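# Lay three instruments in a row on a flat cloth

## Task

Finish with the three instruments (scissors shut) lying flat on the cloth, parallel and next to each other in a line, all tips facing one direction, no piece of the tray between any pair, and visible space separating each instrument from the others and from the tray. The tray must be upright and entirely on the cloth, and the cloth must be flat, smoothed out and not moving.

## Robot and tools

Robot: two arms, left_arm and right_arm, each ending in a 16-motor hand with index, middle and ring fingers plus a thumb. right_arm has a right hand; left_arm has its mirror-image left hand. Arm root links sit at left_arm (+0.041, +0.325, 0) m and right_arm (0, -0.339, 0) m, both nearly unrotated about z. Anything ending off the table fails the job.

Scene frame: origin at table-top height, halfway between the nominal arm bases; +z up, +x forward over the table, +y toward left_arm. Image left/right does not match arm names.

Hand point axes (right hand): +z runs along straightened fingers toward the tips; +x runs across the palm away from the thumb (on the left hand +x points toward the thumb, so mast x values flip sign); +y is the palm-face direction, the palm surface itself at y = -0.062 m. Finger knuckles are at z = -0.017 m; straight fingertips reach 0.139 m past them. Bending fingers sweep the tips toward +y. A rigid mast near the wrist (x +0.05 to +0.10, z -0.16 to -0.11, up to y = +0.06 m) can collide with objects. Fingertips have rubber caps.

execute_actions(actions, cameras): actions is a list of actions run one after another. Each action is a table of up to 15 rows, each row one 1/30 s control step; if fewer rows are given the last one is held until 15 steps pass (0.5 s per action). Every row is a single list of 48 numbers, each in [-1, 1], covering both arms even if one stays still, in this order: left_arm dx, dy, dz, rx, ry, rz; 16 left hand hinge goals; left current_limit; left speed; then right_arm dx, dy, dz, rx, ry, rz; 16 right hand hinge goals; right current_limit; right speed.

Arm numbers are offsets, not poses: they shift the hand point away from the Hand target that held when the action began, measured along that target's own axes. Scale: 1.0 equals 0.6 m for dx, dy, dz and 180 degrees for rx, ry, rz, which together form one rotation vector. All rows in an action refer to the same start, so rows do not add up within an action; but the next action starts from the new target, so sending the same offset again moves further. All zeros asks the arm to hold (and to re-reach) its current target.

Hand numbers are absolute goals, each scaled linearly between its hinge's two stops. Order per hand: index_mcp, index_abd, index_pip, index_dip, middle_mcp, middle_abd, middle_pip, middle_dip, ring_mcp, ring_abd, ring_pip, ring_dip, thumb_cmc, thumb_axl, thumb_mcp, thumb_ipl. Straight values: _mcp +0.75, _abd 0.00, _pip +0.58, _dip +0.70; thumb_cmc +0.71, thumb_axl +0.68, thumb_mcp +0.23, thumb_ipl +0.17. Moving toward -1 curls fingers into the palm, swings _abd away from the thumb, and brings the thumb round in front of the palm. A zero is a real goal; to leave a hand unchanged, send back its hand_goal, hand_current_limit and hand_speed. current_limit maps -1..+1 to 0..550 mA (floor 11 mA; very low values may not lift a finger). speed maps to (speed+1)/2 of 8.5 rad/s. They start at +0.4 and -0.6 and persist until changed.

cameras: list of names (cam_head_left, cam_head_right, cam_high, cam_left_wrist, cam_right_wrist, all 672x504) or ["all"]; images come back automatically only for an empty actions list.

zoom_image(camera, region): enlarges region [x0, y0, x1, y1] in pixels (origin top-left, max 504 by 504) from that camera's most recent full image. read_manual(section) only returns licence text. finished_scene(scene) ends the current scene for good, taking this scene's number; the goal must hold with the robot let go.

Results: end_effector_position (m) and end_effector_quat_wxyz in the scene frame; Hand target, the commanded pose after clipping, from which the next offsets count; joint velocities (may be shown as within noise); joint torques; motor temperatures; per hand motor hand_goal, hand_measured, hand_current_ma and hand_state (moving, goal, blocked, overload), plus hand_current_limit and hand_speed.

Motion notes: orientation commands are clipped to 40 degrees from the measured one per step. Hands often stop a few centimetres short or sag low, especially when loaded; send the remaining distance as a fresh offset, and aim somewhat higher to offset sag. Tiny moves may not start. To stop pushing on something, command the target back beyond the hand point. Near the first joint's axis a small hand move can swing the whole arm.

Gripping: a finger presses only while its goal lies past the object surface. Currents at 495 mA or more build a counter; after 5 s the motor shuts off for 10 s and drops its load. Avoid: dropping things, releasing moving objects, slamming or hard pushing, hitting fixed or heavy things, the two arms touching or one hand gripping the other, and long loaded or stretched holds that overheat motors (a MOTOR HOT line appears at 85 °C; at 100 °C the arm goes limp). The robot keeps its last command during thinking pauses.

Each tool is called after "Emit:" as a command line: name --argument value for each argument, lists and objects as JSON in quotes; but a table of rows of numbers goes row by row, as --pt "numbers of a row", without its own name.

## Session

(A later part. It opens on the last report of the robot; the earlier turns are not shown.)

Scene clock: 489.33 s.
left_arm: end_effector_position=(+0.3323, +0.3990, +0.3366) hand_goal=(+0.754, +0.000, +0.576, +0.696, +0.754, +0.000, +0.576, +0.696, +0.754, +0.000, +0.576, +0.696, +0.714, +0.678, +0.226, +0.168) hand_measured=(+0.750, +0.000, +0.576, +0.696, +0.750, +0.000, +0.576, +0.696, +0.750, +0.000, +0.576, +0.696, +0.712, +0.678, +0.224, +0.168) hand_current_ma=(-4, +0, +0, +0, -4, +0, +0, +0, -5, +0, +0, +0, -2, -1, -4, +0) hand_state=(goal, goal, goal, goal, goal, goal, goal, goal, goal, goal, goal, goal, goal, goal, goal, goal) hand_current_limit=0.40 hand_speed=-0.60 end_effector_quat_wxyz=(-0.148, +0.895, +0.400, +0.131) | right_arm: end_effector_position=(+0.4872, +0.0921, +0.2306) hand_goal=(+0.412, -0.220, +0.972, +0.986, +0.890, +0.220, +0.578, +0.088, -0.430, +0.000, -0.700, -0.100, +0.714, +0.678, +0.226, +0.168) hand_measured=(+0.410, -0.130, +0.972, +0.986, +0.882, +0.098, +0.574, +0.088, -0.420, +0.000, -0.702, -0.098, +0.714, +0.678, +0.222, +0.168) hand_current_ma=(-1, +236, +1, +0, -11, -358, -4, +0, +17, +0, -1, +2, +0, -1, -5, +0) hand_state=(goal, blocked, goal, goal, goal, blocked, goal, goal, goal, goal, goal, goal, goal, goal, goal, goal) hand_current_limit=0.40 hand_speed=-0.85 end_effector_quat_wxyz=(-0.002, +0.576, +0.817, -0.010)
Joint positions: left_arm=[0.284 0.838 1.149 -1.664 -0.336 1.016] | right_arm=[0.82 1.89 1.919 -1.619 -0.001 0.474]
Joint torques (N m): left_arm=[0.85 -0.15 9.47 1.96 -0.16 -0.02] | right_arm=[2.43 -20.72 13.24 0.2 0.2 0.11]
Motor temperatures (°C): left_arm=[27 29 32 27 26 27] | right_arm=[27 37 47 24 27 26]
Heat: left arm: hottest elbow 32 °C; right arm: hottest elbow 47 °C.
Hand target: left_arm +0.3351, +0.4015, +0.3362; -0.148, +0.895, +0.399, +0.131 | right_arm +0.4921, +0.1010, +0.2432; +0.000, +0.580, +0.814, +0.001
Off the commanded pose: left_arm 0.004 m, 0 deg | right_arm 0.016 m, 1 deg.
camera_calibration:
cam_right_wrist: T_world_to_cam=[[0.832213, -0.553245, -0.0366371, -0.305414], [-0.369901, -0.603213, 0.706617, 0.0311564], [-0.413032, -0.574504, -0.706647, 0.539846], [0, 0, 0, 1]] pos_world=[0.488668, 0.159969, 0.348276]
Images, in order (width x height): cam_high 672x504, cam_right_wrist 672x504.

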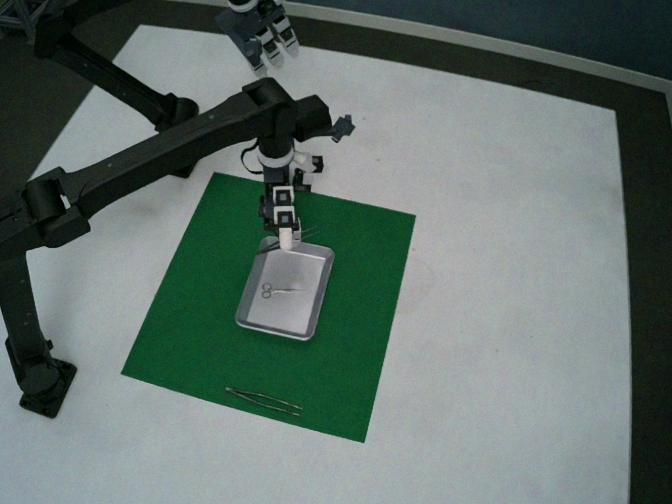

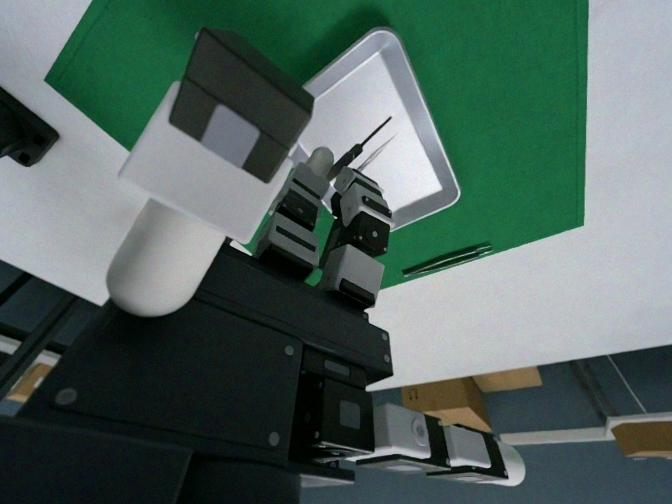

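Emit:
execute_actions --actions '[[[0,0,0,0,0,0,0.754,0,0.576,0.696,0.754,0,0.576,0.696,0.754,0,0.576,0.696,0.714,0.678,0.226,0.168,0.4,-0.6,-0.1585,-0.0379,0,0,0,0.0585,0.411,-0.22,0.971,0.986,0.89,0.22,0.577,0.087,-0.43,0,-0.7,-0.1,0.714,0.678,0.226,0.168,0.4,-0.85]],[[0,0,0,0,0,0,0.754,0,0.576,0.696,0.754,0,0.576,0.696,0.754,0,0.576,0.696,0.714,0.678,0.226,0.168,0.4,-0.6,-0.1627,-0.0084,0,0,0,0.0585,0.411,-0.22,0.971,0.986,0.89,0.22,0.577,0.087,-0.43,0,-0.7,-0.1,0.714,0.678,0.226,0.168,0.4,-0.85]],[[0,0,0,0,0,0,0.754,0,0.576,0.696,0.754,0,0.576,0.696,0.754,0,0.576,0.696,0.714,0.678,0.226,0.168,0.4,-0.6,-0.1616,0.0213,0.02,0,0,0,0.411,-0.22,0.971,0.986,0.89,0.22,0.577,0.087,-0.43,0,-0.7,-0.1,0.714,0.678,0.226,0.168,0.4,-0.85]]]' --cameras '["cam_high", "cam_right_wrist", "cam_head_left"]'

Emit:
zoom_image --camera "cam_right_wrist" --region '[260, 40, 440, 220]'

Emit:
zoom_image --camera "cam_high" --region '[210, 310, 350, 450]'

Emit:
zoom_image --camera "cam_head_left" --region '[380, 240, 480, 330]'

Scene clock: 499.73 s.
left_arm: end_effector_position=(+0.3323, +0.3990, +0.3366) hand_goal=(+0.754, +0.000, +0.576, +0.696, +0.754, +0.000, +0.576, +0.696, +0.754, +0.000, +0.576, +0.696, +0.714, +0.678, +0.226, +0.168) hand_measured=(+0.750, +0.000, +0.576, +0.696, +0.750, +0.000, +0.576, +0.696, +0.750, +0.000, +0.576, +0.696, +0.712, +0.678, +0.224, +0.168) hand_current_ma=(-4, +0, +0, +0, -4, +0, +0, +0, -5, +0, +0, +0, -2, -1, -4, +0) hand_state=(goal, goal, goal, goal, goal, goal, goal, goal, goal, goal, goal, goal, goal, goal, goal, goal) hand_current_limit=0.40 hand_speed=-0.60 end_effector_quat_wxyz=(-0.148, +0.895, +0.400, +0.131) | right_arm: end_effector_position=(+0.5178, -0.1966, +0.2244) hand_goal=(+0.412, -0.220, +0.972, +0.986, +0.890, +0.220, +0.578, +0.088, -0.430, +0.000, -0.700, -0.100, +0.714, +0.678, +0.226, +0.168) hand_measured=(+0.414, -0.130, +0.974, +0.986, +0.884, +0.098, +0.574, +0.088, -0.420, +0.000, -0.702, -0.098, +0.714, +0.678, +0.222, +0.168) hand_current_ma=(+1, +236, +2, +0, -6, -356, -4, +0, +17, +0, -1, +2, +0, -1, -5, +0) hand_state=(goal, blocked, goal, goal, goal, blocked, goal, goal, goal, goal, goal, goal, goal, goal, goal, goal) hand_current_limit=0.40 hand_speed=-0.85 end_effector_quat_wxyz=(-0.003, +0.726, +0.687, -0.012)
Joint positions: left_arm=[0.284 0.838 1.149 -1.664 -0.336 1.016] | right_arm=[0.379 1.575 1.482 -1.502 0.002 0.43]
Joint torques (N m): left_arm=[0.67 -0.38 9.48 1.96 -0.17 -0.03] | right_arm=[2.32 -16.85 9.43 1.32 0.05 -0.14]
Heat: left arm: hottest elbow 32 °C; right arm: hottest elbow 46 °C.
Hand target: left_arm +0.3351, +0.4015, +0.3362; -0.148, +0.895, +0.399, +0.131 | right_arm +0.5205, -0.1909, +0.2310; +0.000, +0.719, +0.695, +0.001
Off the commanded pose: left_arm 0.004 m, 0 deg | right_arm 0.009 m, 2 deg.
camera_calibration:
cam_right_wrist: T_world_to_cam=[[0.553121, -0.832378, -0.0347036, -0.401566], [-0.572317, -0.409919, 0.710225, 0.014705], [-0.605401, -0.372978, -0.703119, 0.520616], [0, 0, 0, 1]] pos_world=[0.545712, -0.134049, 0.341675]
Images, in order (width x height): cam_head_left 672x504, cam_high 672x504, cam_right_wrist 672x504.

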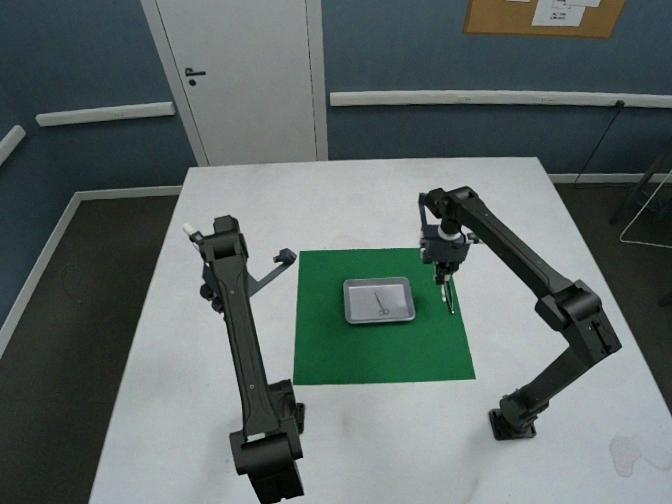

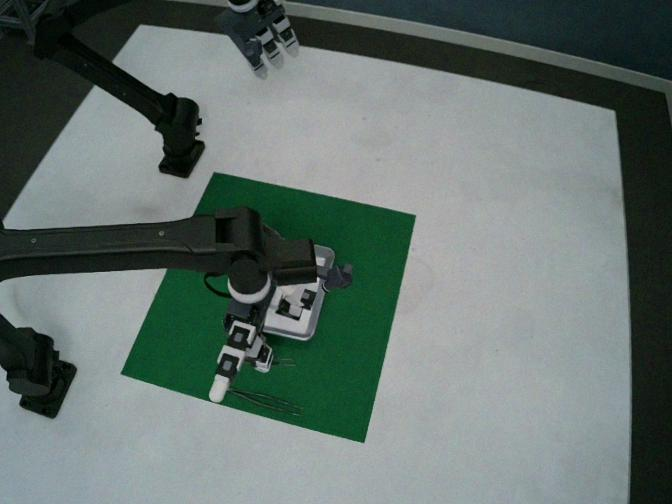

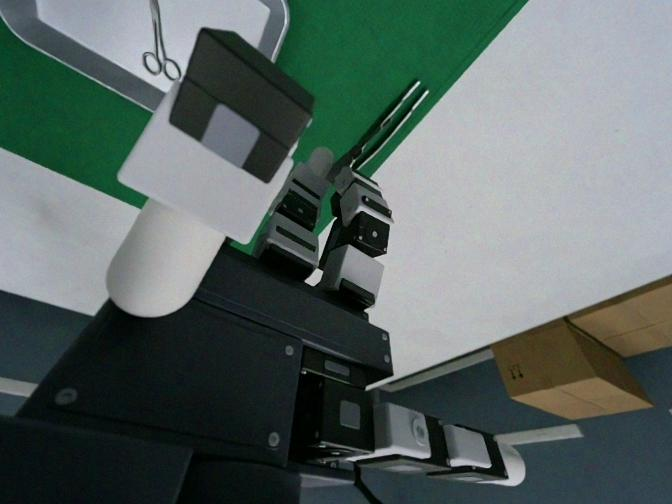

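Scaled by 2.800 from the camera's 672x504 image, which has a finer 960x720 frame.

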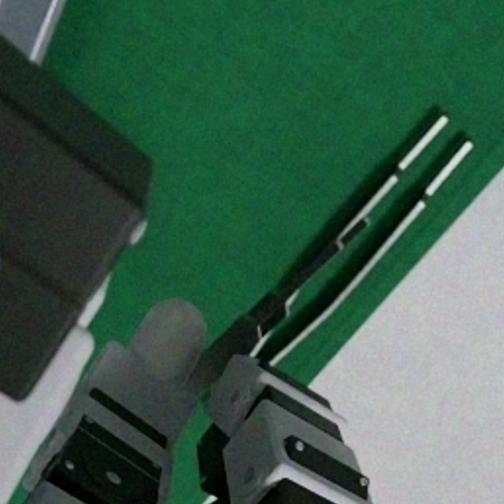

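Scaled by 3.600 from the camera's 672x504 image, which has a finer 960x720 frame.

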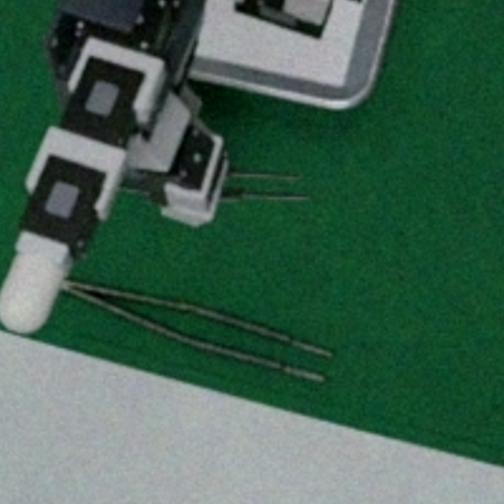

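Scaled by 5.040 from the camera's 672x504 image, which has a finer 960x720 frame.

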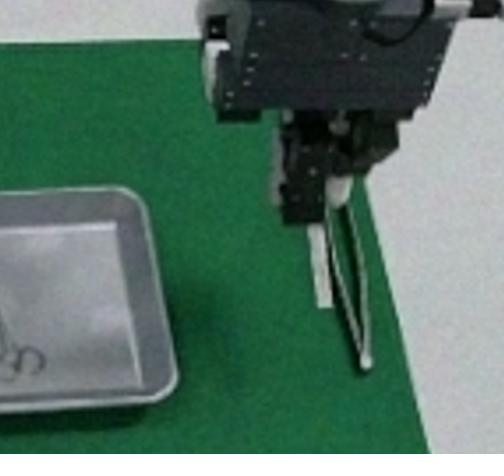

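Emit:
execute_actions --actions '[[[0,0,0,0,0,0,0.754,0,0.576,0.696,0.754,0,0.576,0.696,0.754,0,0.576,0.696,0.714,0.678,0.226,0.168,0.4,-0.6,0,0,0.07,0,0,0,0.411,-0.22,0.971,0.986,0.89,0.22,0.577,0.087,-0.43,0,-0.7,-0.1,0.714,0.678,0.226,0.168,0.4,-0.85]],[[0,0,0,0,0,0,0.754,0,0.576,0.696,0.754,0,0.576,0.696,0.754,0,0.576,0.696,0.714,0.678,0.226,0.168,0.4,-0.6,0,0,0.065,0,0,0,0.411,-0.22,0.971,0.986,0.89,0.22,0.577,0.087,-0.43,0,-0.7,-0.1,0.714,0.678,0.226,0.168,0.4,-0.85]]]' --cameras '["cam_high", "cam_right_wrist", "cam_head_left"]'

Emit:
zoom_image --camera "cam_right_wrist" --region '[260, 40, 440, 220]'

Emit:
zoom_image --camera "cam_high" --region '[210, 310, 350, 450]'

Emit:
zoom_image --camera "cam_head_left" --region '[380, 240, 480, 330]'

Scene clock: 506.00 s.
left_arm: end_effector_position=(+0.3323, +0.3990, +0.3366) hand_goal=(+0.754, +0.000, +0.576, +0.696, +0.754, +0.000, +0.576, +0.696, +0.754, +0.000, +0.576, +0.696, +0.714, +0.678, +0.226, +0.168) hand_measured=(+0.750, +0.000, +0.576, +0.696, +0.750, +0.000, +0.576, +0.696, +0.750, +0.000, +0.576, +0.696, +0.712, +0.678, +0.224, +0.168) hand_current_ma=(-4, +0, +0, +0, -4, +0, +0, +0, -5, +0, +0, +0, -2, -1, -4, +0) hand_state=(goal, goal, goal, goal, goal, goal, goal, goal, goal, goal, goal, goal, goal, goal, goal, goal) hand_current_limit=0.40 hand_speed=-0.60 end_effector_quat_wxyz=(-0.148, +0.895, +0.400, +0.131) | right_arm: end_effector_position=(+0.5157, -0.1972, +0.1496) hand_goal=(+0.412, -0.220, +0.972, +0.986, +0.890, +0.220, +0.578, +0.088, -0.430, +0.000, -0.700, -0.100, +0.714, +0.678, +0.226, +0.168) hand_measured=(+0.414, -0.130, +0.974, +0.986, +0.886, +0.098, +0.574, +0.088, -0.420, +0.000, -0.702, -0.098, +0.714, +0.678, +0.222, +0.168) hand_current_ma=(+1, +236, +2, +0, -6, -356, -3, +0, +17, +0, -1, +2, +0, -1, -5, +0) hand_state=(goal, blocked, goal, goal, goal, blocked, goal, goal, goal, goal, goal, goal, goal, goal, goal, goal) hand_current_limit=0.40 hand_speed=-0.85 end_effector_quat_wxyz=(-0.001, +0.726, +0.688, -0.006)
Joint positions: left_arm=[0.284 0.838 1.149 -1.664 -0.336 1.016] | right_arm=[0.379 1.6 1.31 -1.294 0.002 0.429]
Joint torques (N m): left_arm=[0.67 -0.38 9.5 1.96 -0.16 -0.03] | right_arm=[2.08 -15.74 9.4 1.44 0 -0.15]
Heat: left arm: hottest elbow 32 °C; right arm: hottest elbow 46 °C.
Hand target: left_arm +0.3351, +0.4015, +0.3362; -0.148, +0.895, +0.399, +0.131 | right_arm +0.5207, -0.1907, +0.1499; +0.000, +0.719, +0.695, +0.001
Off the commanded pose: left_arm 0.004 m, 0 deg | right_arm 0.008 m, 1 deg.
camera_calibration:
cam_right_wrist: T_world_to_cam=[[0.554748, -0.831377, -0.0326717, -0.404473], [-0.579103, -0.414014, 0.702305, 0.0702763], [-0.597407, -0.370682, -0.711126, 0.46409], [0, 0, 0, 1]] pos_world=[0.542328, -0.135144, 0.267456]
Images, in order (width x height): cam_head_left 672x504, cam_high 672x504, cam_right_wrist 672x504.

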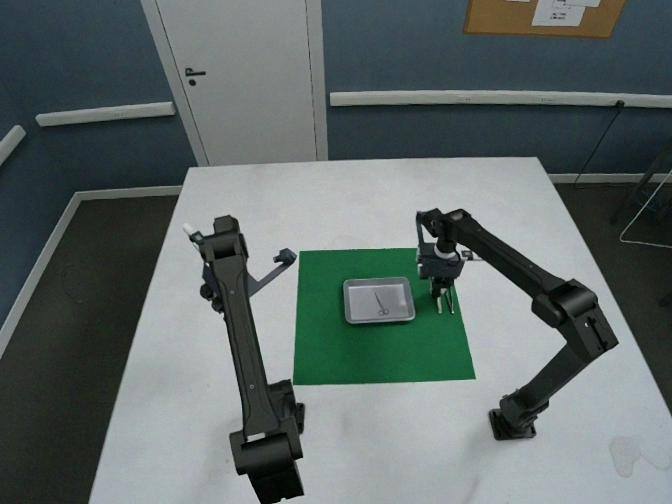

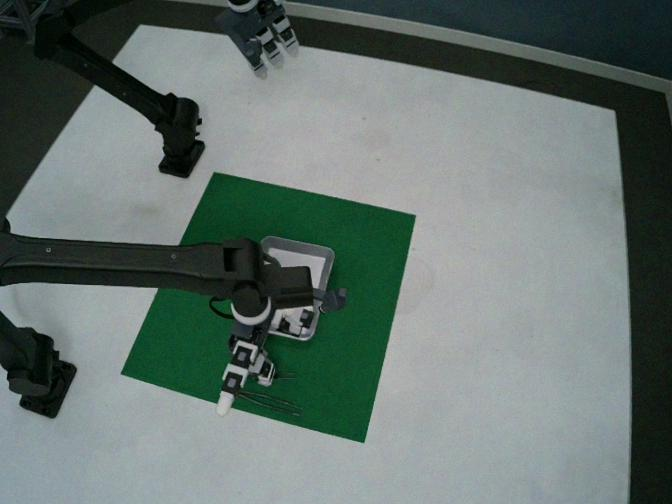

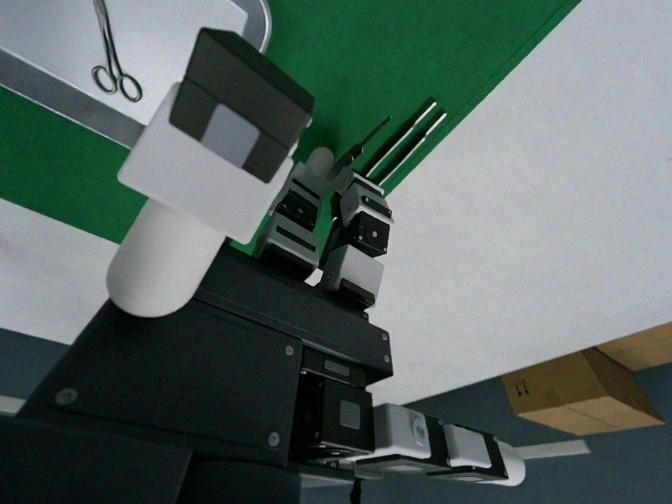

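Scaled by 2.800 from the camera's 672x504 image, which has a finer 960x720 frame.

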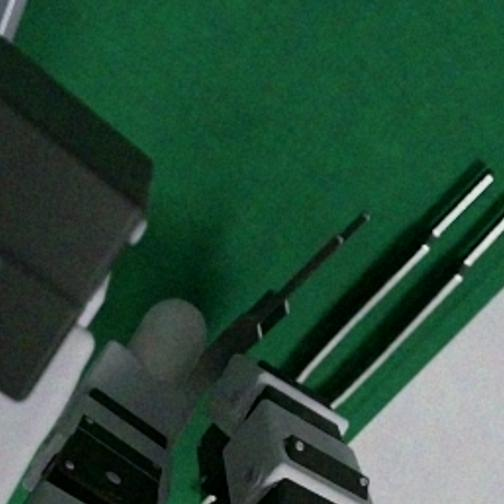

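Scaled by 3.600 from the camera's 672x504 image, which has a finer 960x720 frame.

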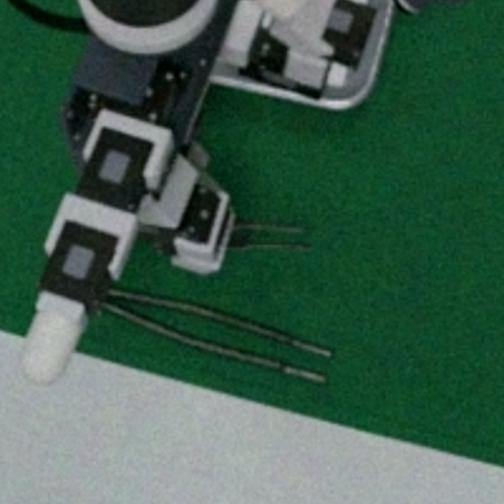

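Scaled by 5.040 from the camera's 672x504 image, which has a finer 960x720 frame.

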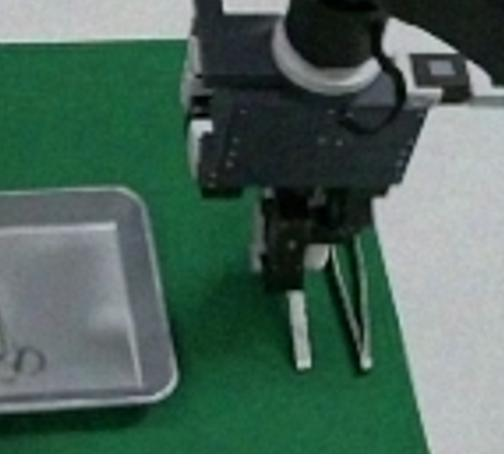

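Emit:
execute_actions --actions '[[[0,0,0,0,0,0,0.754,0,0.576,0.696,0.754,0,0.576,0.696,0.754,0,0.576,0.696,0.714,0.678,0.226,0.168,0.4,-0.6,0,0,0.02,0,0,0,0.411,-0.22,0.971,0.986,0.89,0.22,0.577,0.087,-0.43,0,-0.7,-0.1,0.714,0.678,0.226,0.168,0.4,-0.85]],[[0,0,0,0,0,0,0.754,0,0.576,0.696,0.754,0,0.576,0.696,0.754,0,0.576,0.696,0.714,0.678,0.226,0.168,0.4,-0.6,0,0,0.02,0,0,0,0.411,-0.22,0.971,0.986,0.89,0.22,0.577,0.087,-0.43,0,-0.7,-0.1,0.714,0.678,0.226,0.168,0.4,-0.85]],[[0,0,0,0,0,0,0.754,0,0.576,0.696,0.754,0,0.576,0.696,0.754,0,0.576,0.696,0.714,0.678,0.226,0.168,0.4,-0.6,0,0,0.014,0,0,0,0.411,-0.22,0.971,0.986,0.89,0.22,0.577,0.087,-0.43,0,-0.7,-0.1,0.714,0.678,0.226,0.168,0.4,-0.85]]]' --cameras '["cam_right_wrist", "cam_head_left", "cam_high"]'

Emit:
zoom_image --camera "cam_right_wrist" --region '[260, 40, 440, 220]'

Emit:
zoom_image --camera "cam_head_left" --region '[380, 240, 480, 330]'

Emit:
zoom_image --camera "cam_high" --region '[210, 310, 350, 450]'

Scene clock: 513.53 s.
left_arm: end_effector_position=(+0.3323, +0.3990, +0.3366) hand_goal=(+0.754, +0.000, +0.576, +0.696, +0.754, +0.000, +0.576, +0.696, +0.754, +0.000, +0.576, +0.696, +0.714, +0.678, +0.226, +0.168) hand_measured=(+0.750, +0.000, +0.576, +0.696, +0.750, +0.000, +0.576, +0.696, +0.750, +0.000, +0.576, +0.696, +0.712, +0.678, +0.224, +0.168) hand_current_ma=(-4, +0, +0, +0, -4, +0, +0, +0, -5, +0, +0, +0, -2, -1, -4, +0) hand_state=(goal, goal, goal, goal, goal, goal, goal, goal, goal, goal, goal, goal, goal, goal, goal, goal) hand_current_limit=0.40 hand_speed=-0.60 end_effector_quat_wxyz=(-0.148, +0.895, +0.400, +0.131) | right_arm: end_effector_position=(+0.5179, -0.1963, +0.1243) hand_goal=(+0.412, -0.220, +0.972, +0.986, +0.890, +0.220, +0.578, +0.088, -0.430, +0.000, -0.700, -0.100, +0.714, +0.678, +0.226, +0.168) hand_measured=(+0.410, -0.130, +0.974, +0.986, +0.890, +0.100, +0.576, +0.088, -0.420, +0.000, -0.702, -0.098, +0.714, +0.678, +0.222, +0.168) hand_current_ma=(-1, +236, +2, +0, +0, -354, -1, +0, +17, +0, -1, +2, +0, -1, -5, +0) hand_state=(goal, blocked, goal, goal, goal, blocked, goal, goal, goal, goal, goal, goal, goal, goal, goal, goal) hand_current_limit=0.40 hand_speed=-0.85 end_effector_quat_wxyz=(+0.001, +0.726, +0.688, +0.000)
Joint positions: left_arm=[0.284 0.838 1.149 -1.664 -0.336 1.016] | right_arm=[0.379 1.618 1.26 -1.211 0.002 0.428]
Joint torques (N m): left_arm=[0.67 -0.21 9.47 1.99 -0.17 -0.03] | right_arm=[2.08 -14.68 8.64 1.39 0.02 -0.17]
Heat: left arm: hottest elbow 32 °C; right arm: hottest elbow 46 °C.
Hand target: left_arm +0.3351, +0.4015, +0.3362; -0.148, +0.895, +0.399, +0.131 | right_arm +0.5208, -0.1907, +0.1175; +0.000, +0.719, +0.695, +0.001
Off the commanded pose: left_arm 0.004 m, 0 deg | right_arm 0.009 m, 1 deg.
camera_calibration:
cam_right_wrist: T_world_to_cam=[[0.555446, -0.831026, -0.0295744, -0.406479], [-0.588403, -0.417914, 0.692192, 0.0949395], [-0.587589, -0.367074, -0.721107, 0.44455], [0, 0, 0, 1]] pos_world=[0.542853, -0.134935, 0.242831]
Images, in order (width x height): cam_head_left 672x504, cam_high 672x504, cam_right_wrist 672x504.

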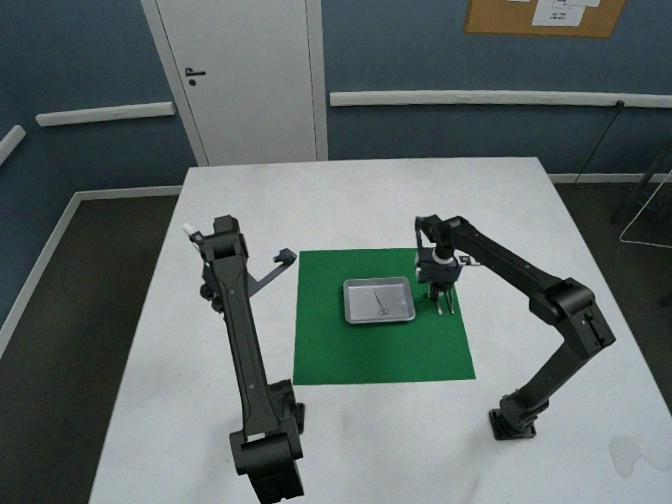

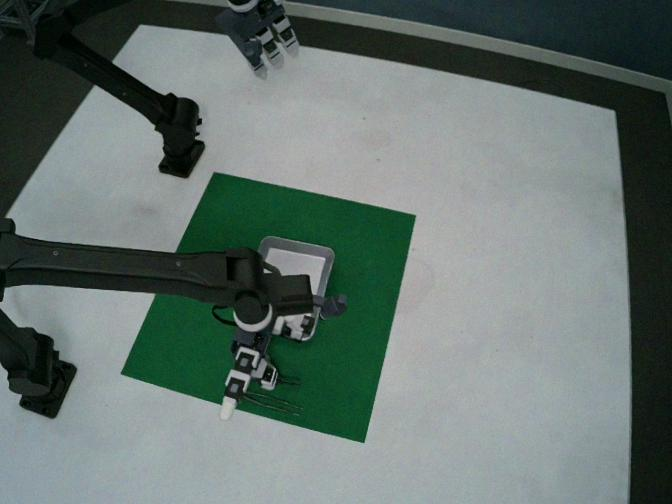

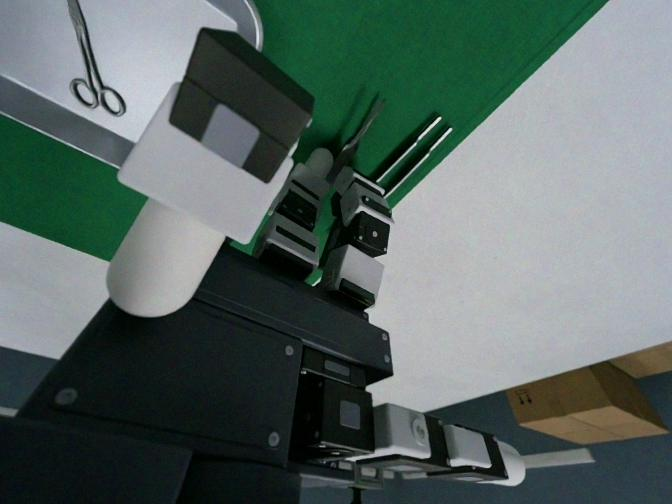

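Scaled by 2.800 from the camera's 672x504 image, which has a finer 960x720 frame.

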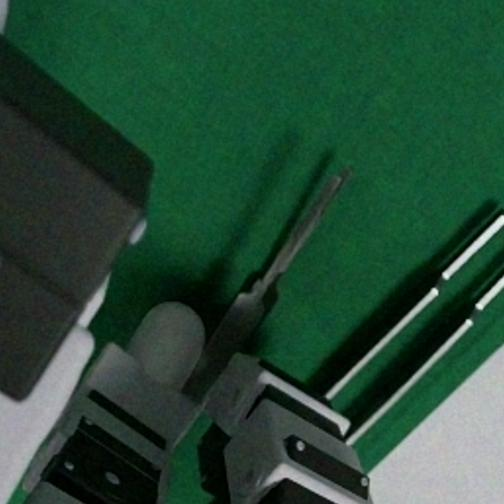

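Scaled by 5.040 from the camera's 672x504 image, which has a finer 960x720 frame.

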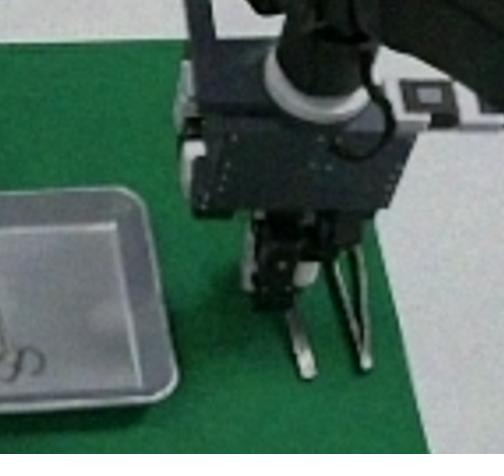

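Scaled by 3.600 from the camera's 672x504 image, which has a finer 960x720 frame.

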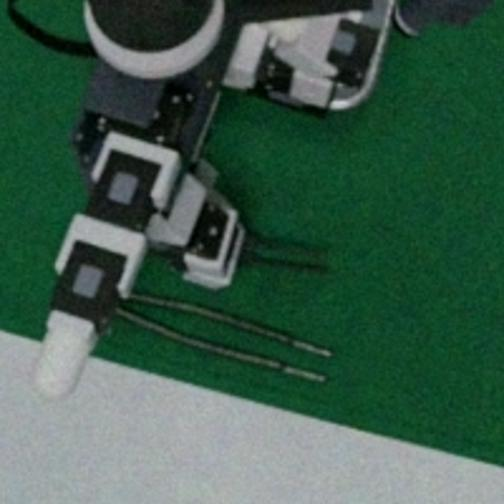

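Emit:
execute_actions --actions '[[[0,0,0,0,0,0,0.754,0,0.576,0.696,0.754,0,0.576,0.696,0.754,0,0.576,0.696,0.714,0.678,0.226,0.168,0.4,-0.6,0,0,-0.004,0,0,0,0.411,-0.03,0.971,0.986,0.89,-0.08,0.577,0.087,-0.43,0,-0.7,-0.1,0.714,0.678,0.226,0.168,0.4,-0.93]],[[0,0,0,0,0,0,0.754,0,0.576,0.696,0.754,0,0.576,0.696,0.754,0,0.576,0.696,0.714,0.678,0.226,0.168,0.4,-0.6,0,0,0,0,0,0,0.411,-0.03,0.971,0.986,0.89,-0.08,0.577,0.087,-0.43,0,-0.7,-0.1,0.714,0.678,0.226,0.168,0.4,-0.93]]]' --cameras '["cam_right_wrist", "cam_head_left", "cam_high"]'

Emit:
zoom_image --camera "cam_right_wrist" --region '[260, 40, 440, 220]'

Emit:
zoom_image --camera "cam_head_left" --region '[380, 240, 480, 330]'

Emit:
zoom_image --camera "cam_high" --region '[210, 310, 350, 450]'

Scene clock: 521.87 s.
left_arm: end_effector_position=(+0.3323, +0.3990, +0.3366) hand_goal=(+0.754, +0.000, +0.576, +0.696, +0.754, +0.000, +0.576, +0.696, +0.754, +0.000, +0.576, +0.696, +0.714, +0.678, +0.226, +0.168) hand_measured=(+0.750, +0.000, +0.576, +0.696, +0.750, +0.000, +0.576, +0.696, +0.750, +0.000, +0.576, +0.696, +0.712, +0.678, +0.224, +0.168) hand_current_ma=(-4, +0, +0, +0, -4, +0, +0, +0, -5, +0, +0, +0, -2, -1, -4, +0) hand_state=(goal, goal, goal, goal, goal, goal, goal, goal, goal, goal, goal, goal, goal, goal, goal, goal) hand_current_limit=0.40 hand_speed=-0.60 end_effector_quat_wxyz=(-0.148, +0.895, +0.400, +0.131) | right_arm: end_effector_position=(+0.5179, -0.1963, +0.1243) hand_goal=(+0.412, -0.030, +0.972, +0.986, +0.890, -0.080, +0.578, +0.088, -0.430, +0.000, -0.700, -0.100, +0.714, +0.678, +0.226, +0.168) hand_measured=(+0.412, -0.032, +0.974, +0.986, +0.890, -0.076, +0.576, +0.088, -0.420, +0.000, -0.702, -0.098, +0.714, +0.678, +0.222, +0.168) hand_current_ma=(-1, -2, +1, +0, +0, +3, -1, +0, +17, +0, -1, +2, +0, -1, -5, +0) hand_state=(goal, goal, goal, goal, goal, goal, goal, goal, goal, goal, goal, goal, goal, goal, goal, goal) hand_current_limit=0.40 hand_speed=-0.93 end_effector_quat_wxyz=(+0.001, +0.726, +0.688, +0.000)
Joint positions: left_arm=[0.284 0.838 1.149 -1.664 -0.336 1.016] | right_arm=[0.379 1.618 1.26 -1.211 0.002 0.428]
Joint torques (N m): left_arm=[0.73 -0.26 9.46 1.99 -0.17 -0.03] | right_arm=[2.32 -15.15 9.03 1.05 0.03 -0.15]
Heat: left arm: hottest elbow 32 °C; right arm: hottest elbow 45 °C.
Hand target: left_arm +0.3351, +0.4015, +0.3362; -0.148, +0.895, +0.399, +0.131 | right_arm +0.5208, -0.1907, +0.1199; +0.000, +0.719, +0.695, +0.001
Off the commanded pose: left_arm 0.004 m, 0 deg | right_arm 0.008 m, 1 deg.
camera_calibration:
cam_right_wrist: T_world_to_cam=[[0.555446, -0.831026, -0.0295744, -0.406479], [-0.588403, -0.417914, 0.692192, 0.0949395], [-0.587589, -0.367074, -0.721107, 0.44455], [0, 0, 0, 1]] pos_world=[0.542853, -0.134935, 0.242831]
Images, in order (width x height): cam_head_left 672x504, cam_high 672x504, cam_right_wrist 672x504.

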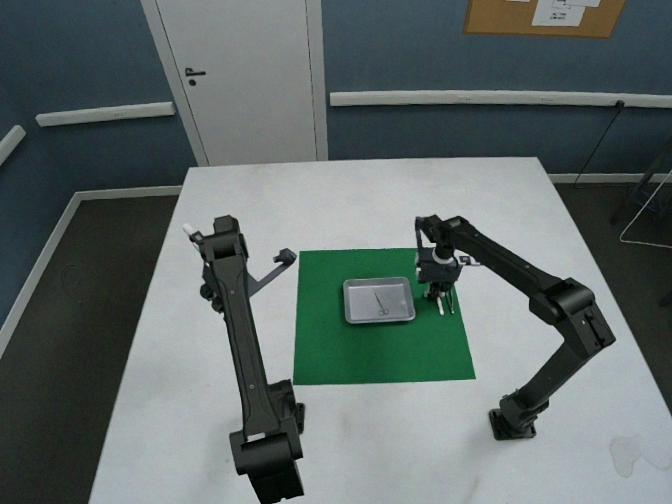

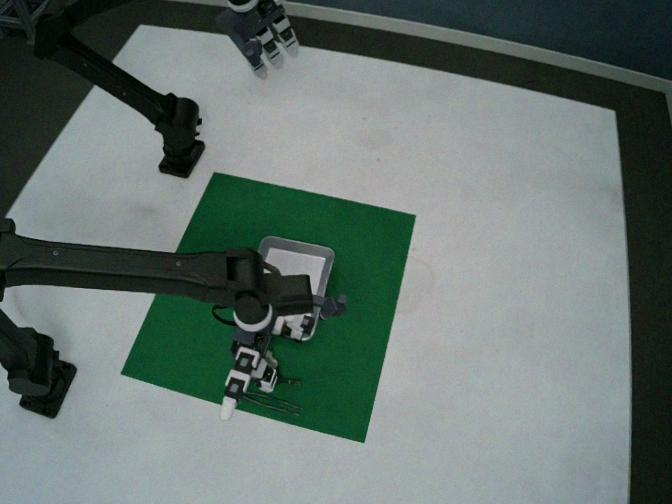

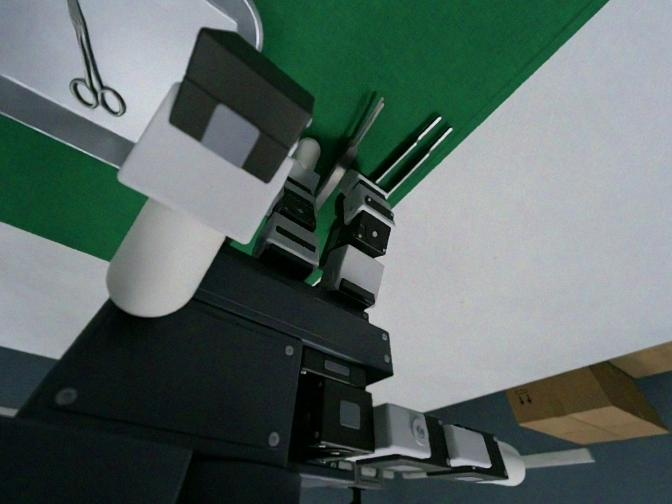

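Scaled by 2.800 from the camera's 672x504 image, which has a finer 960x720 frame.

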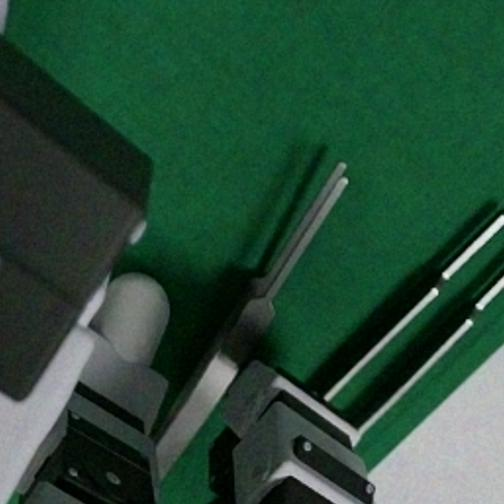

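Scaled by 5.040 from the camera's 672x504 image, which has a finer 960x720 frame.

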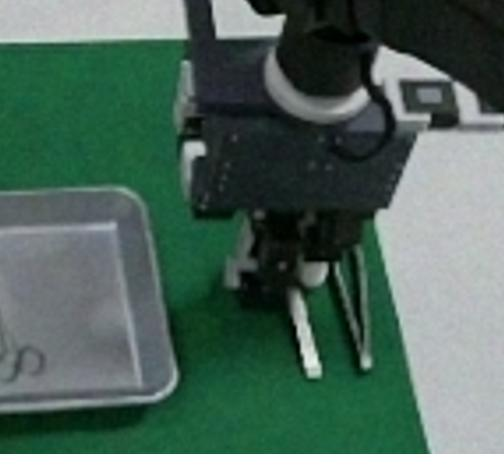

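Scaled by 3.600 from the camera's 672x504 image, which has a finer 960x720 frame.

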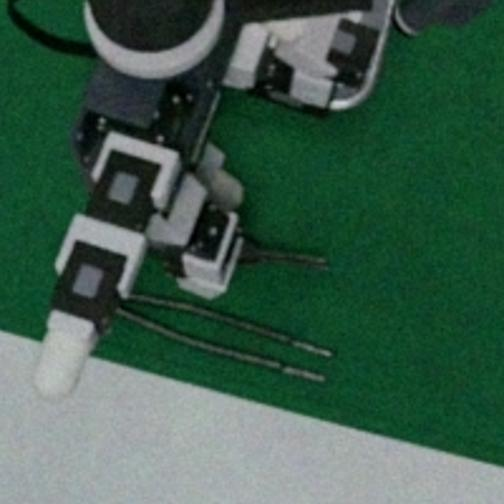

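Emit:
execute_actions --actions '[[[0,0,0,0,0,0,0.754,0,0.576,0.696,0.754,0,0.576,0.696,0.754,0,0.576,0.696,0.714,0.678,0.226,0.168,0.4,-0.6,0,0,-0.05,0,0,0,0.411,-0.03,0.971,0.986,0.89,-0.08,0.577,0.087,-0.43,0,-0.7,-0.1,0.714,0.678,0.226,0.168,0.4,-0.93]],[[0,0,0,0,0,0,0.754,0,0.576,0.696,0.754,0,0.576,0.696,0.754,0,0.576,0.696,0.714,0.678,0.226,0.168,0.4,-0.6,0,0,-0.09,0,0,0,0.411,-0.03,0.971,0.986,0.89,-0.08,0.577,0.087,-0.43,0,-0.7,-0.1,0.714,0.678,0.226,0.168,0.4,-0.93]],[[0,0,0,0,0,0,0.754,0,0.576,0.696,0.754,0,0.576,0.696,0.754,0,0.576,0.696,0.714,0.678,0.226,0.168,0.4,-0.6,0.14,0,-0.05,0,0,0,0.411,-0.03,0.971,0.986,0.89,-0.08,0.577,0.087,-0.43,0,-0.7,-0.1,0.714,0.678,0.226,0.168,0.4,-0.93]]]' --cameras '["cam_right_wrist", "cam_head_left", "cam_high"]'

Emit:
zoom_image --camera "cam_right_wrist" --region '[230, 40, 480, 290]'

Emit:
zoom_image --camera "cam_head_left" --region '[340, 240, 480, 370]'

Emit:
zoom_image --camera "cam_high" --region '[200, 310, 340, 450]'

Scene clock: 531.07 s.
left_arm: end_effector_position=(+0.3323, +0.3990, +0.3366) hand_goal=(+0.754, +0.000, +0.576, +0.696, +0.754, +0.000, +0.576, +0.696, +0.754, +0.000, +0.576, +0.696, +0.714, +0.678, +0.226, +0.168) hand_measured=(+0.750, +0.000, +0.576, +0.696, +0.750, +0.000, +0.576, +0.696, +0.750, +0.000, +0.576, +0.696, +0.712, +0.678, +0.224, +0.168) hand_current_ma=(-4, +0, +0, +0, -4, +0, +0, +0, -5, +0, +0, +0, -2, -1, -4, +0) hand_state=(goal, goal, goal, goal, goal, goal, goal, goal, goal, goal, goal, goal, goal, goal, goal, goal) hand_current_limit=0.40 hand_speed=-0.60 end_effector_quat_wxyz=(-0.148, +0.895, +0.400, +0.131) | right_arm: end_effector_position=(+0.5116, -0.1096, +0.2203) hand_goal=(+0.412, -0.030, +0.972, +0.986, +0.890, -0.080, +0.578, +0.088, -0.430, +0.000, -0.700, -0.100, +0.714, +0.678, +0.226, +0.168) hand_measured=(+0.412, -0.032, +0.974, +0.986, +0.888, -0.078, +0.576, +0.088, -0.420, +0.000, -0.702, -0.098, +0.714, +0.678, +0.222, +0.168) hand_current_ma=(+0, -1, +1, +0, -2, +2, -1, +0, +17, +0, -1, +2, +0, -1, -5, +0) hand_state=(goal, goal, goal, goal, goal, goal, goal, goal, goal, goal, goal, goal, goal, goal, goal, goal) hand_current_limit=0.40 hand_speed=-0.93 end_effector_quat_wxyz=(-0.003, +0.712, +0.702, -0.010)
Joint positions: left_arm=[0.284 0.838 1.149 -1.664 -0.336 1.016] | right_arm=[0.54 1.653 1.566 -1.505 -0.002 0.551]
Joint torques (N m): left_arm=[0.62 -0.26 9.44 1.99 -0.16 -0.01] | right_arm=[1.26 -16.09 13.18 0.18 0.24 0.11]
Heat: left arm: hottest elbow 32 °C; right arm: hottest elbow 45 °C.
Hand target: left_arm +0.3351, +0.4015, +0.3362; -0.148, +0.895, +0.399, +0.131 | right_arm +0.5236, -0.1070, +0.2340; +0.000, +0.719, +0.695, +0.001
Off the commanded pose: left_arm 0.004 m, 0 deg | right_arm 0.018 m, 2 deg.
camera_calibration:
cam_right_wrist: T_world_to_cam=[[0.586068, -0.809479, -0.0356023, -0.340004], [-0.557209, -0.434544, 0.707594, 0.0398719], [-0.588254, -0.39486, -0.705721, 0.535752], [0, 0, 0, 1]] pos_world=[0.536641, -0.0463524, 0.337774]
Images, in order (width x height): cam_head_left 672x504, cam_high 672x504, cam_right_wrist 672x504.

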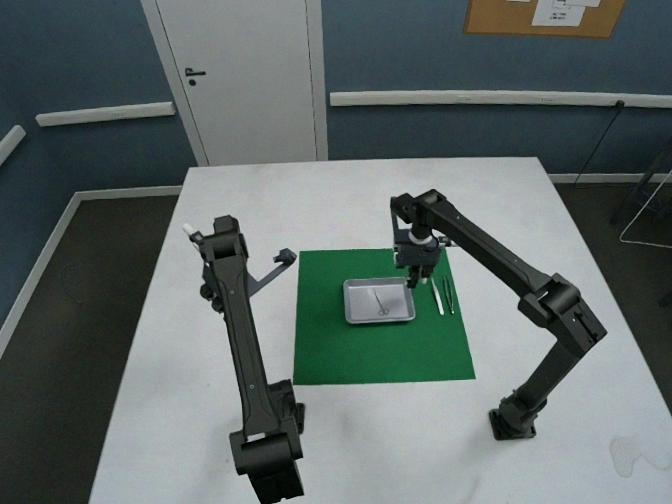

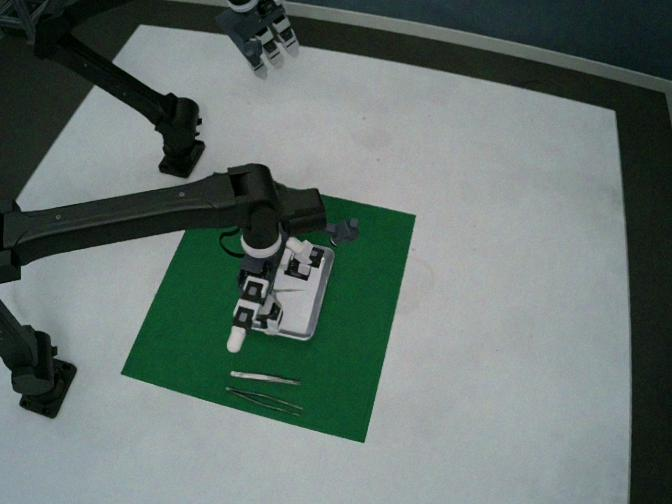

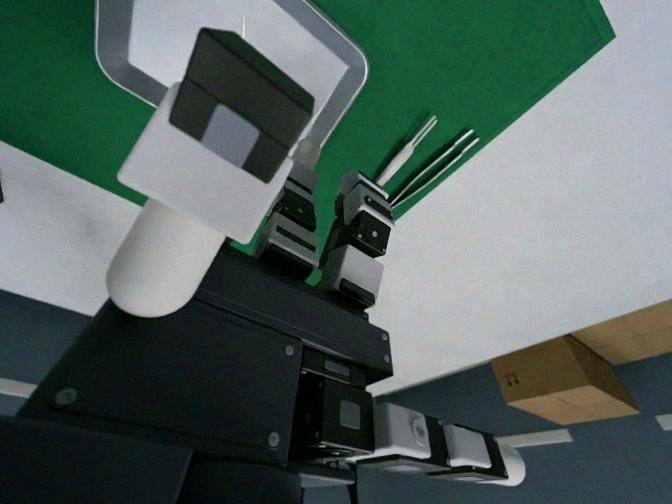

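Scaled by 2.016 from the camera's 672x504 image, which has a finer 960x720 frame.

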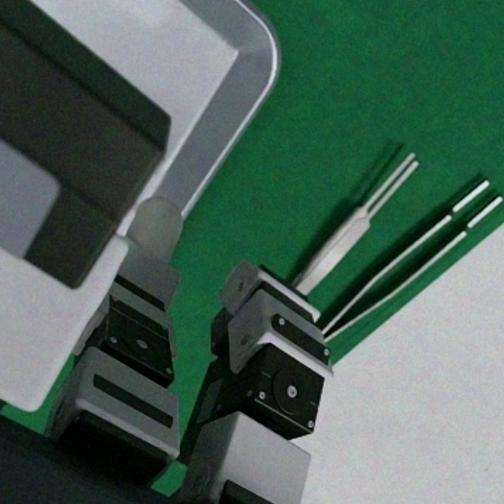

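Scaled by 3.600 from the camera's 672x504 image, which has a finer 960x720 frame.

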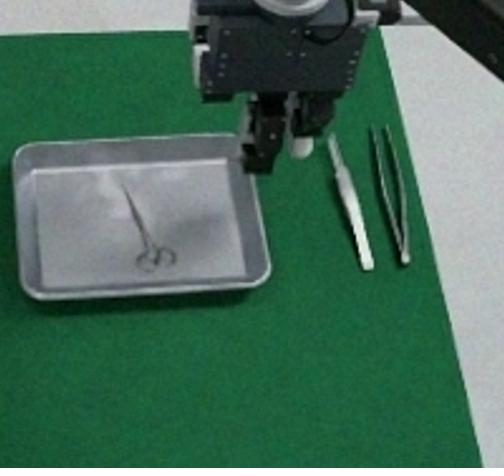

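Scaled by 3.600 from the camera's 672x504 image, which has a finer 960x720 frame.

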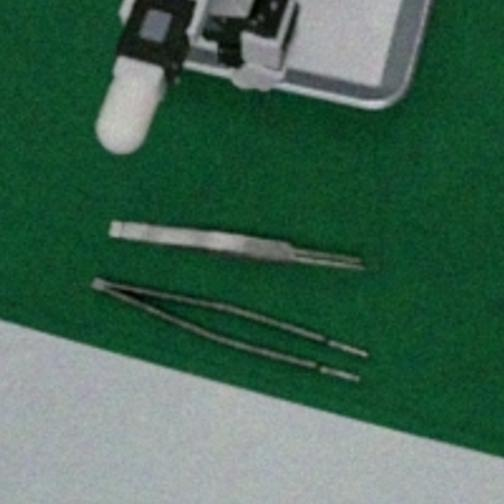

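Emit:
execute_actions --actions '[[[0,0,0,0,0,0,0.754,0,0.576,0.696,0.754,0,0.576,0.696,0.754,0,0.576,0.696,0.714,0.678,0.226,0.168,0.4,-0.6,-0.139,-0.0115,0,0,0,0,0.754,0,0.576,0.696,-0.43,0,-0.7,-0.1,-0.43,0,-0.7,-0.1,0.714,0.678,0.226,0.168,0.4,-0.7]],[[0,0,0,0,0,0,0.754,0,0.576,0.696,0.754,0,0.576,0.696,0.754,0,0.576,0.696,0.714,0.678,0.226,0.168,0.4,-0.6,0,0,0.06,0,0,0,0.754,0,0.576,0.696,-0.43,0,-0.7,-0.1,-0.43,0,-0.7,-0.1,0.714,0.678,0.226,0.168,0.4,-0.7]],[[0,0,0,0,0,0,0.754,0,0.576,0.696,0.754,0,0.576,0.696,0.754,0,0.576,0.696,0.714,0.678,0.226,0.168,0.4,-0.6,0,0,0.063,0,0,0,0.754,0,0.576,0.696,-0.43,0,-0.7,-0.1,-0.43,0,-0.7,-0.1,0.714,0.678,0.226,0.168,0.4,-0.7]]]' --cameras '["cam_right_wrist", "cam_head_left", "cam_high"]'

Emit:
zoom_image --camera "cam_right_wrist" --region '[260, 60, 460, 260]'

Emit:
zoom_image --camera "cam_head_left" --region '[380, 240, 480, 330]'

Emit:
zoom_image --camera "cam_high" --region '[200, 310, 340, 450]'

Scene clock: 561.50 s.
left_arm: end_effector_position=(+0.3323, +0.3990, +0.3366) hand_goal=(+0.754, +0.000, +0.576, +0.696, +0.754, +0.000, +0.576, +0.696, +0.754, +0.000, +0.576, +0.696, +0.714, +0.678, +0.226, +0.168) hand_measured=(+0.750, +0.000, +0.576, +0.696, +0.750, +0.000, +0.576, +0.696, +0.750, +0.000, +0.576, +0.696, +0.712, +0.678, +0.224, +0.168) hand_current_ma=(-4, +0, +0, +0, -4, +0, +0, +0, -5, +0, +0, +0, -2, -1, -4, +0) hand_state=(goal, goal, goal, goal, goal, goal, goal, goal, goal, goal, goal, goal, goal, goal, goal, goal) hand_current_limit=0.40 hand_speed=-0.60 end_effector_quat_wxyz=(-0.148, +0.895, +0.400, +0.131) | right_arm: end_effector_position=(+0.5094, -0.1974, +0.1612) hand_goal=(+0.754, +0.000, +0.576, +0.696, -0.430, +0.000, -0.700, -0.100, -0.430, +0.000, -0.700, -0.100, +0.714, +0.678, +0.226, +0.168) hand_measured=(+0.750, -0.002, +0.578, +0.698, -0.410, -0.002, -0.696, -0.098, -0.420, +0.000, -0.702, -0.098, +0.714, +0.678, +0.222, +0.168) hand_current_ma=(-4, -2, +2, +2, +43, -2, +4, +3, +17, +0, -1, +2, +0, -1, -5, +0) hand_state=(goal, goal, goal, goal, blocked, goal, goal, goal, goal, goal, goal, goal, goal, goal, goal, goal) hand_current_limit=0.40 hand_speed=-0.70 end_effector_quat_wxyz=(-0.001, +0.727, +0.687, -0.005)
Joint positions: left_arm=[0.284 0.838 1.149 -1.664 -0.336 1.016] | right_arm=[0.384 1.575 1.311 -1.317 0.002 0.436]
Joint torques (N m): left_arm=[0.67 -0.15 9.47 1.99 -0.17 -0.03] | right_arm=[2.37 -15.03 9.43 1.47 0.04 -0.14]
Heat: left arm: hottest elbow 32 °C; right arm: hottest elbow 47 °C.
Hand target: left_arm +0.3351, +0.4015, +0.3362; -0.148, +0.895, +0.399, +0.131 | right_arm +0.5138, -0.1900, +0.1601; +0.000, +0.719, +0.695, +0.001
Off the commanded pose: left_arm 0.004 m, 0 deg | right_arm 0.009 m, 1 deg.
camera_calibration:
cam_right_wrist: T_world_to_cam=[[0.552918, -0.832623, -0.0319594, -0.400203], [-0.58189, -0.413299, 0.70042, 0.0602583], [-0.596394, -0.368678, -0.713015, 0.46864], [0, 0, 0, 1]] pos_world=[0.535838, -0.135537, 0.279151]
Images, in order (width x height): cam_head_left 672x504, cam_high 672x504, cam_right_wrist 672x504.

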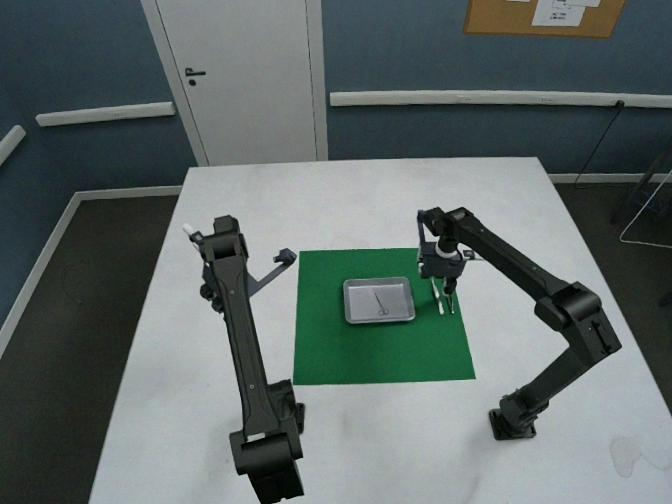

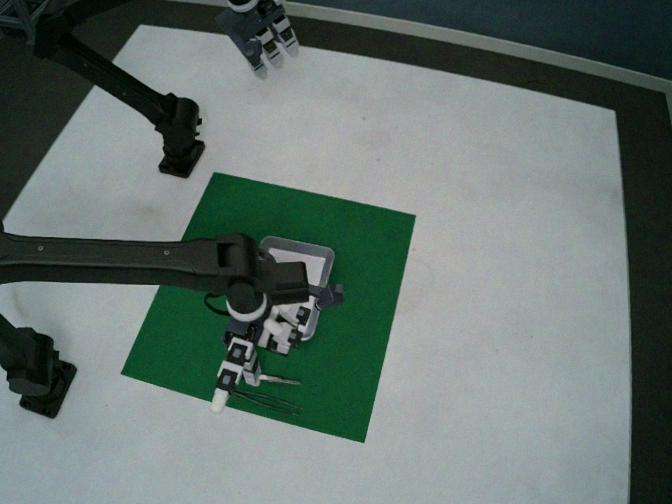

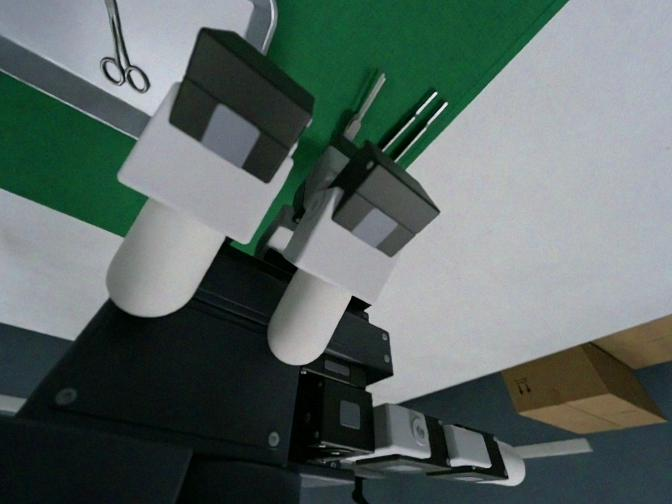

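Scaled by 2.520 from the camera's 672x504 image, which has a finer 960x720 frame.

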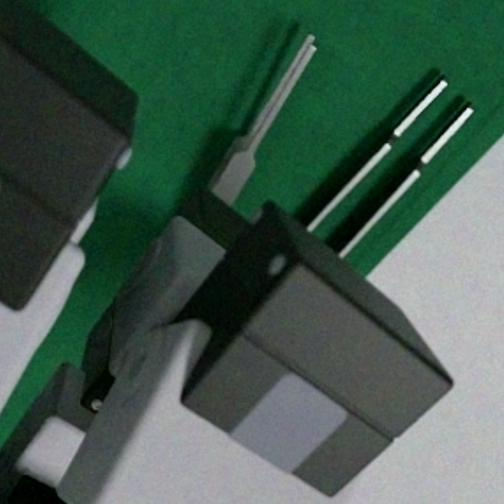

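Scaled by 5.040 from the camera's 672x504 image, which has a finer 960x720 frame.

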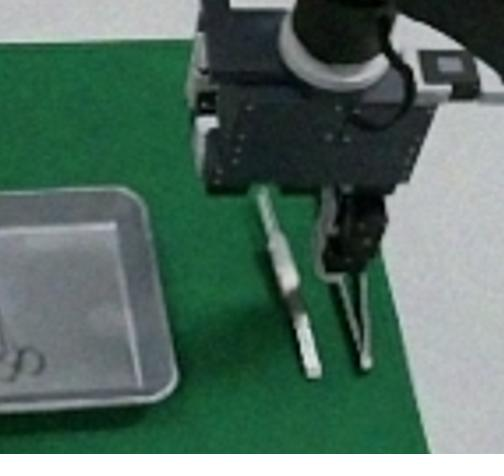

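Scaled by 3.600 from the camera's 672x504 image, which has a finer 960x720 frame.

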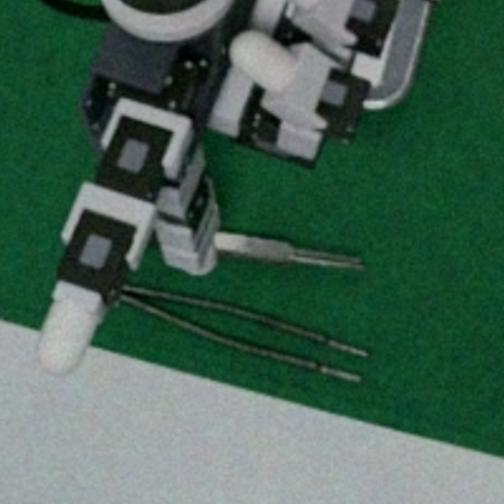

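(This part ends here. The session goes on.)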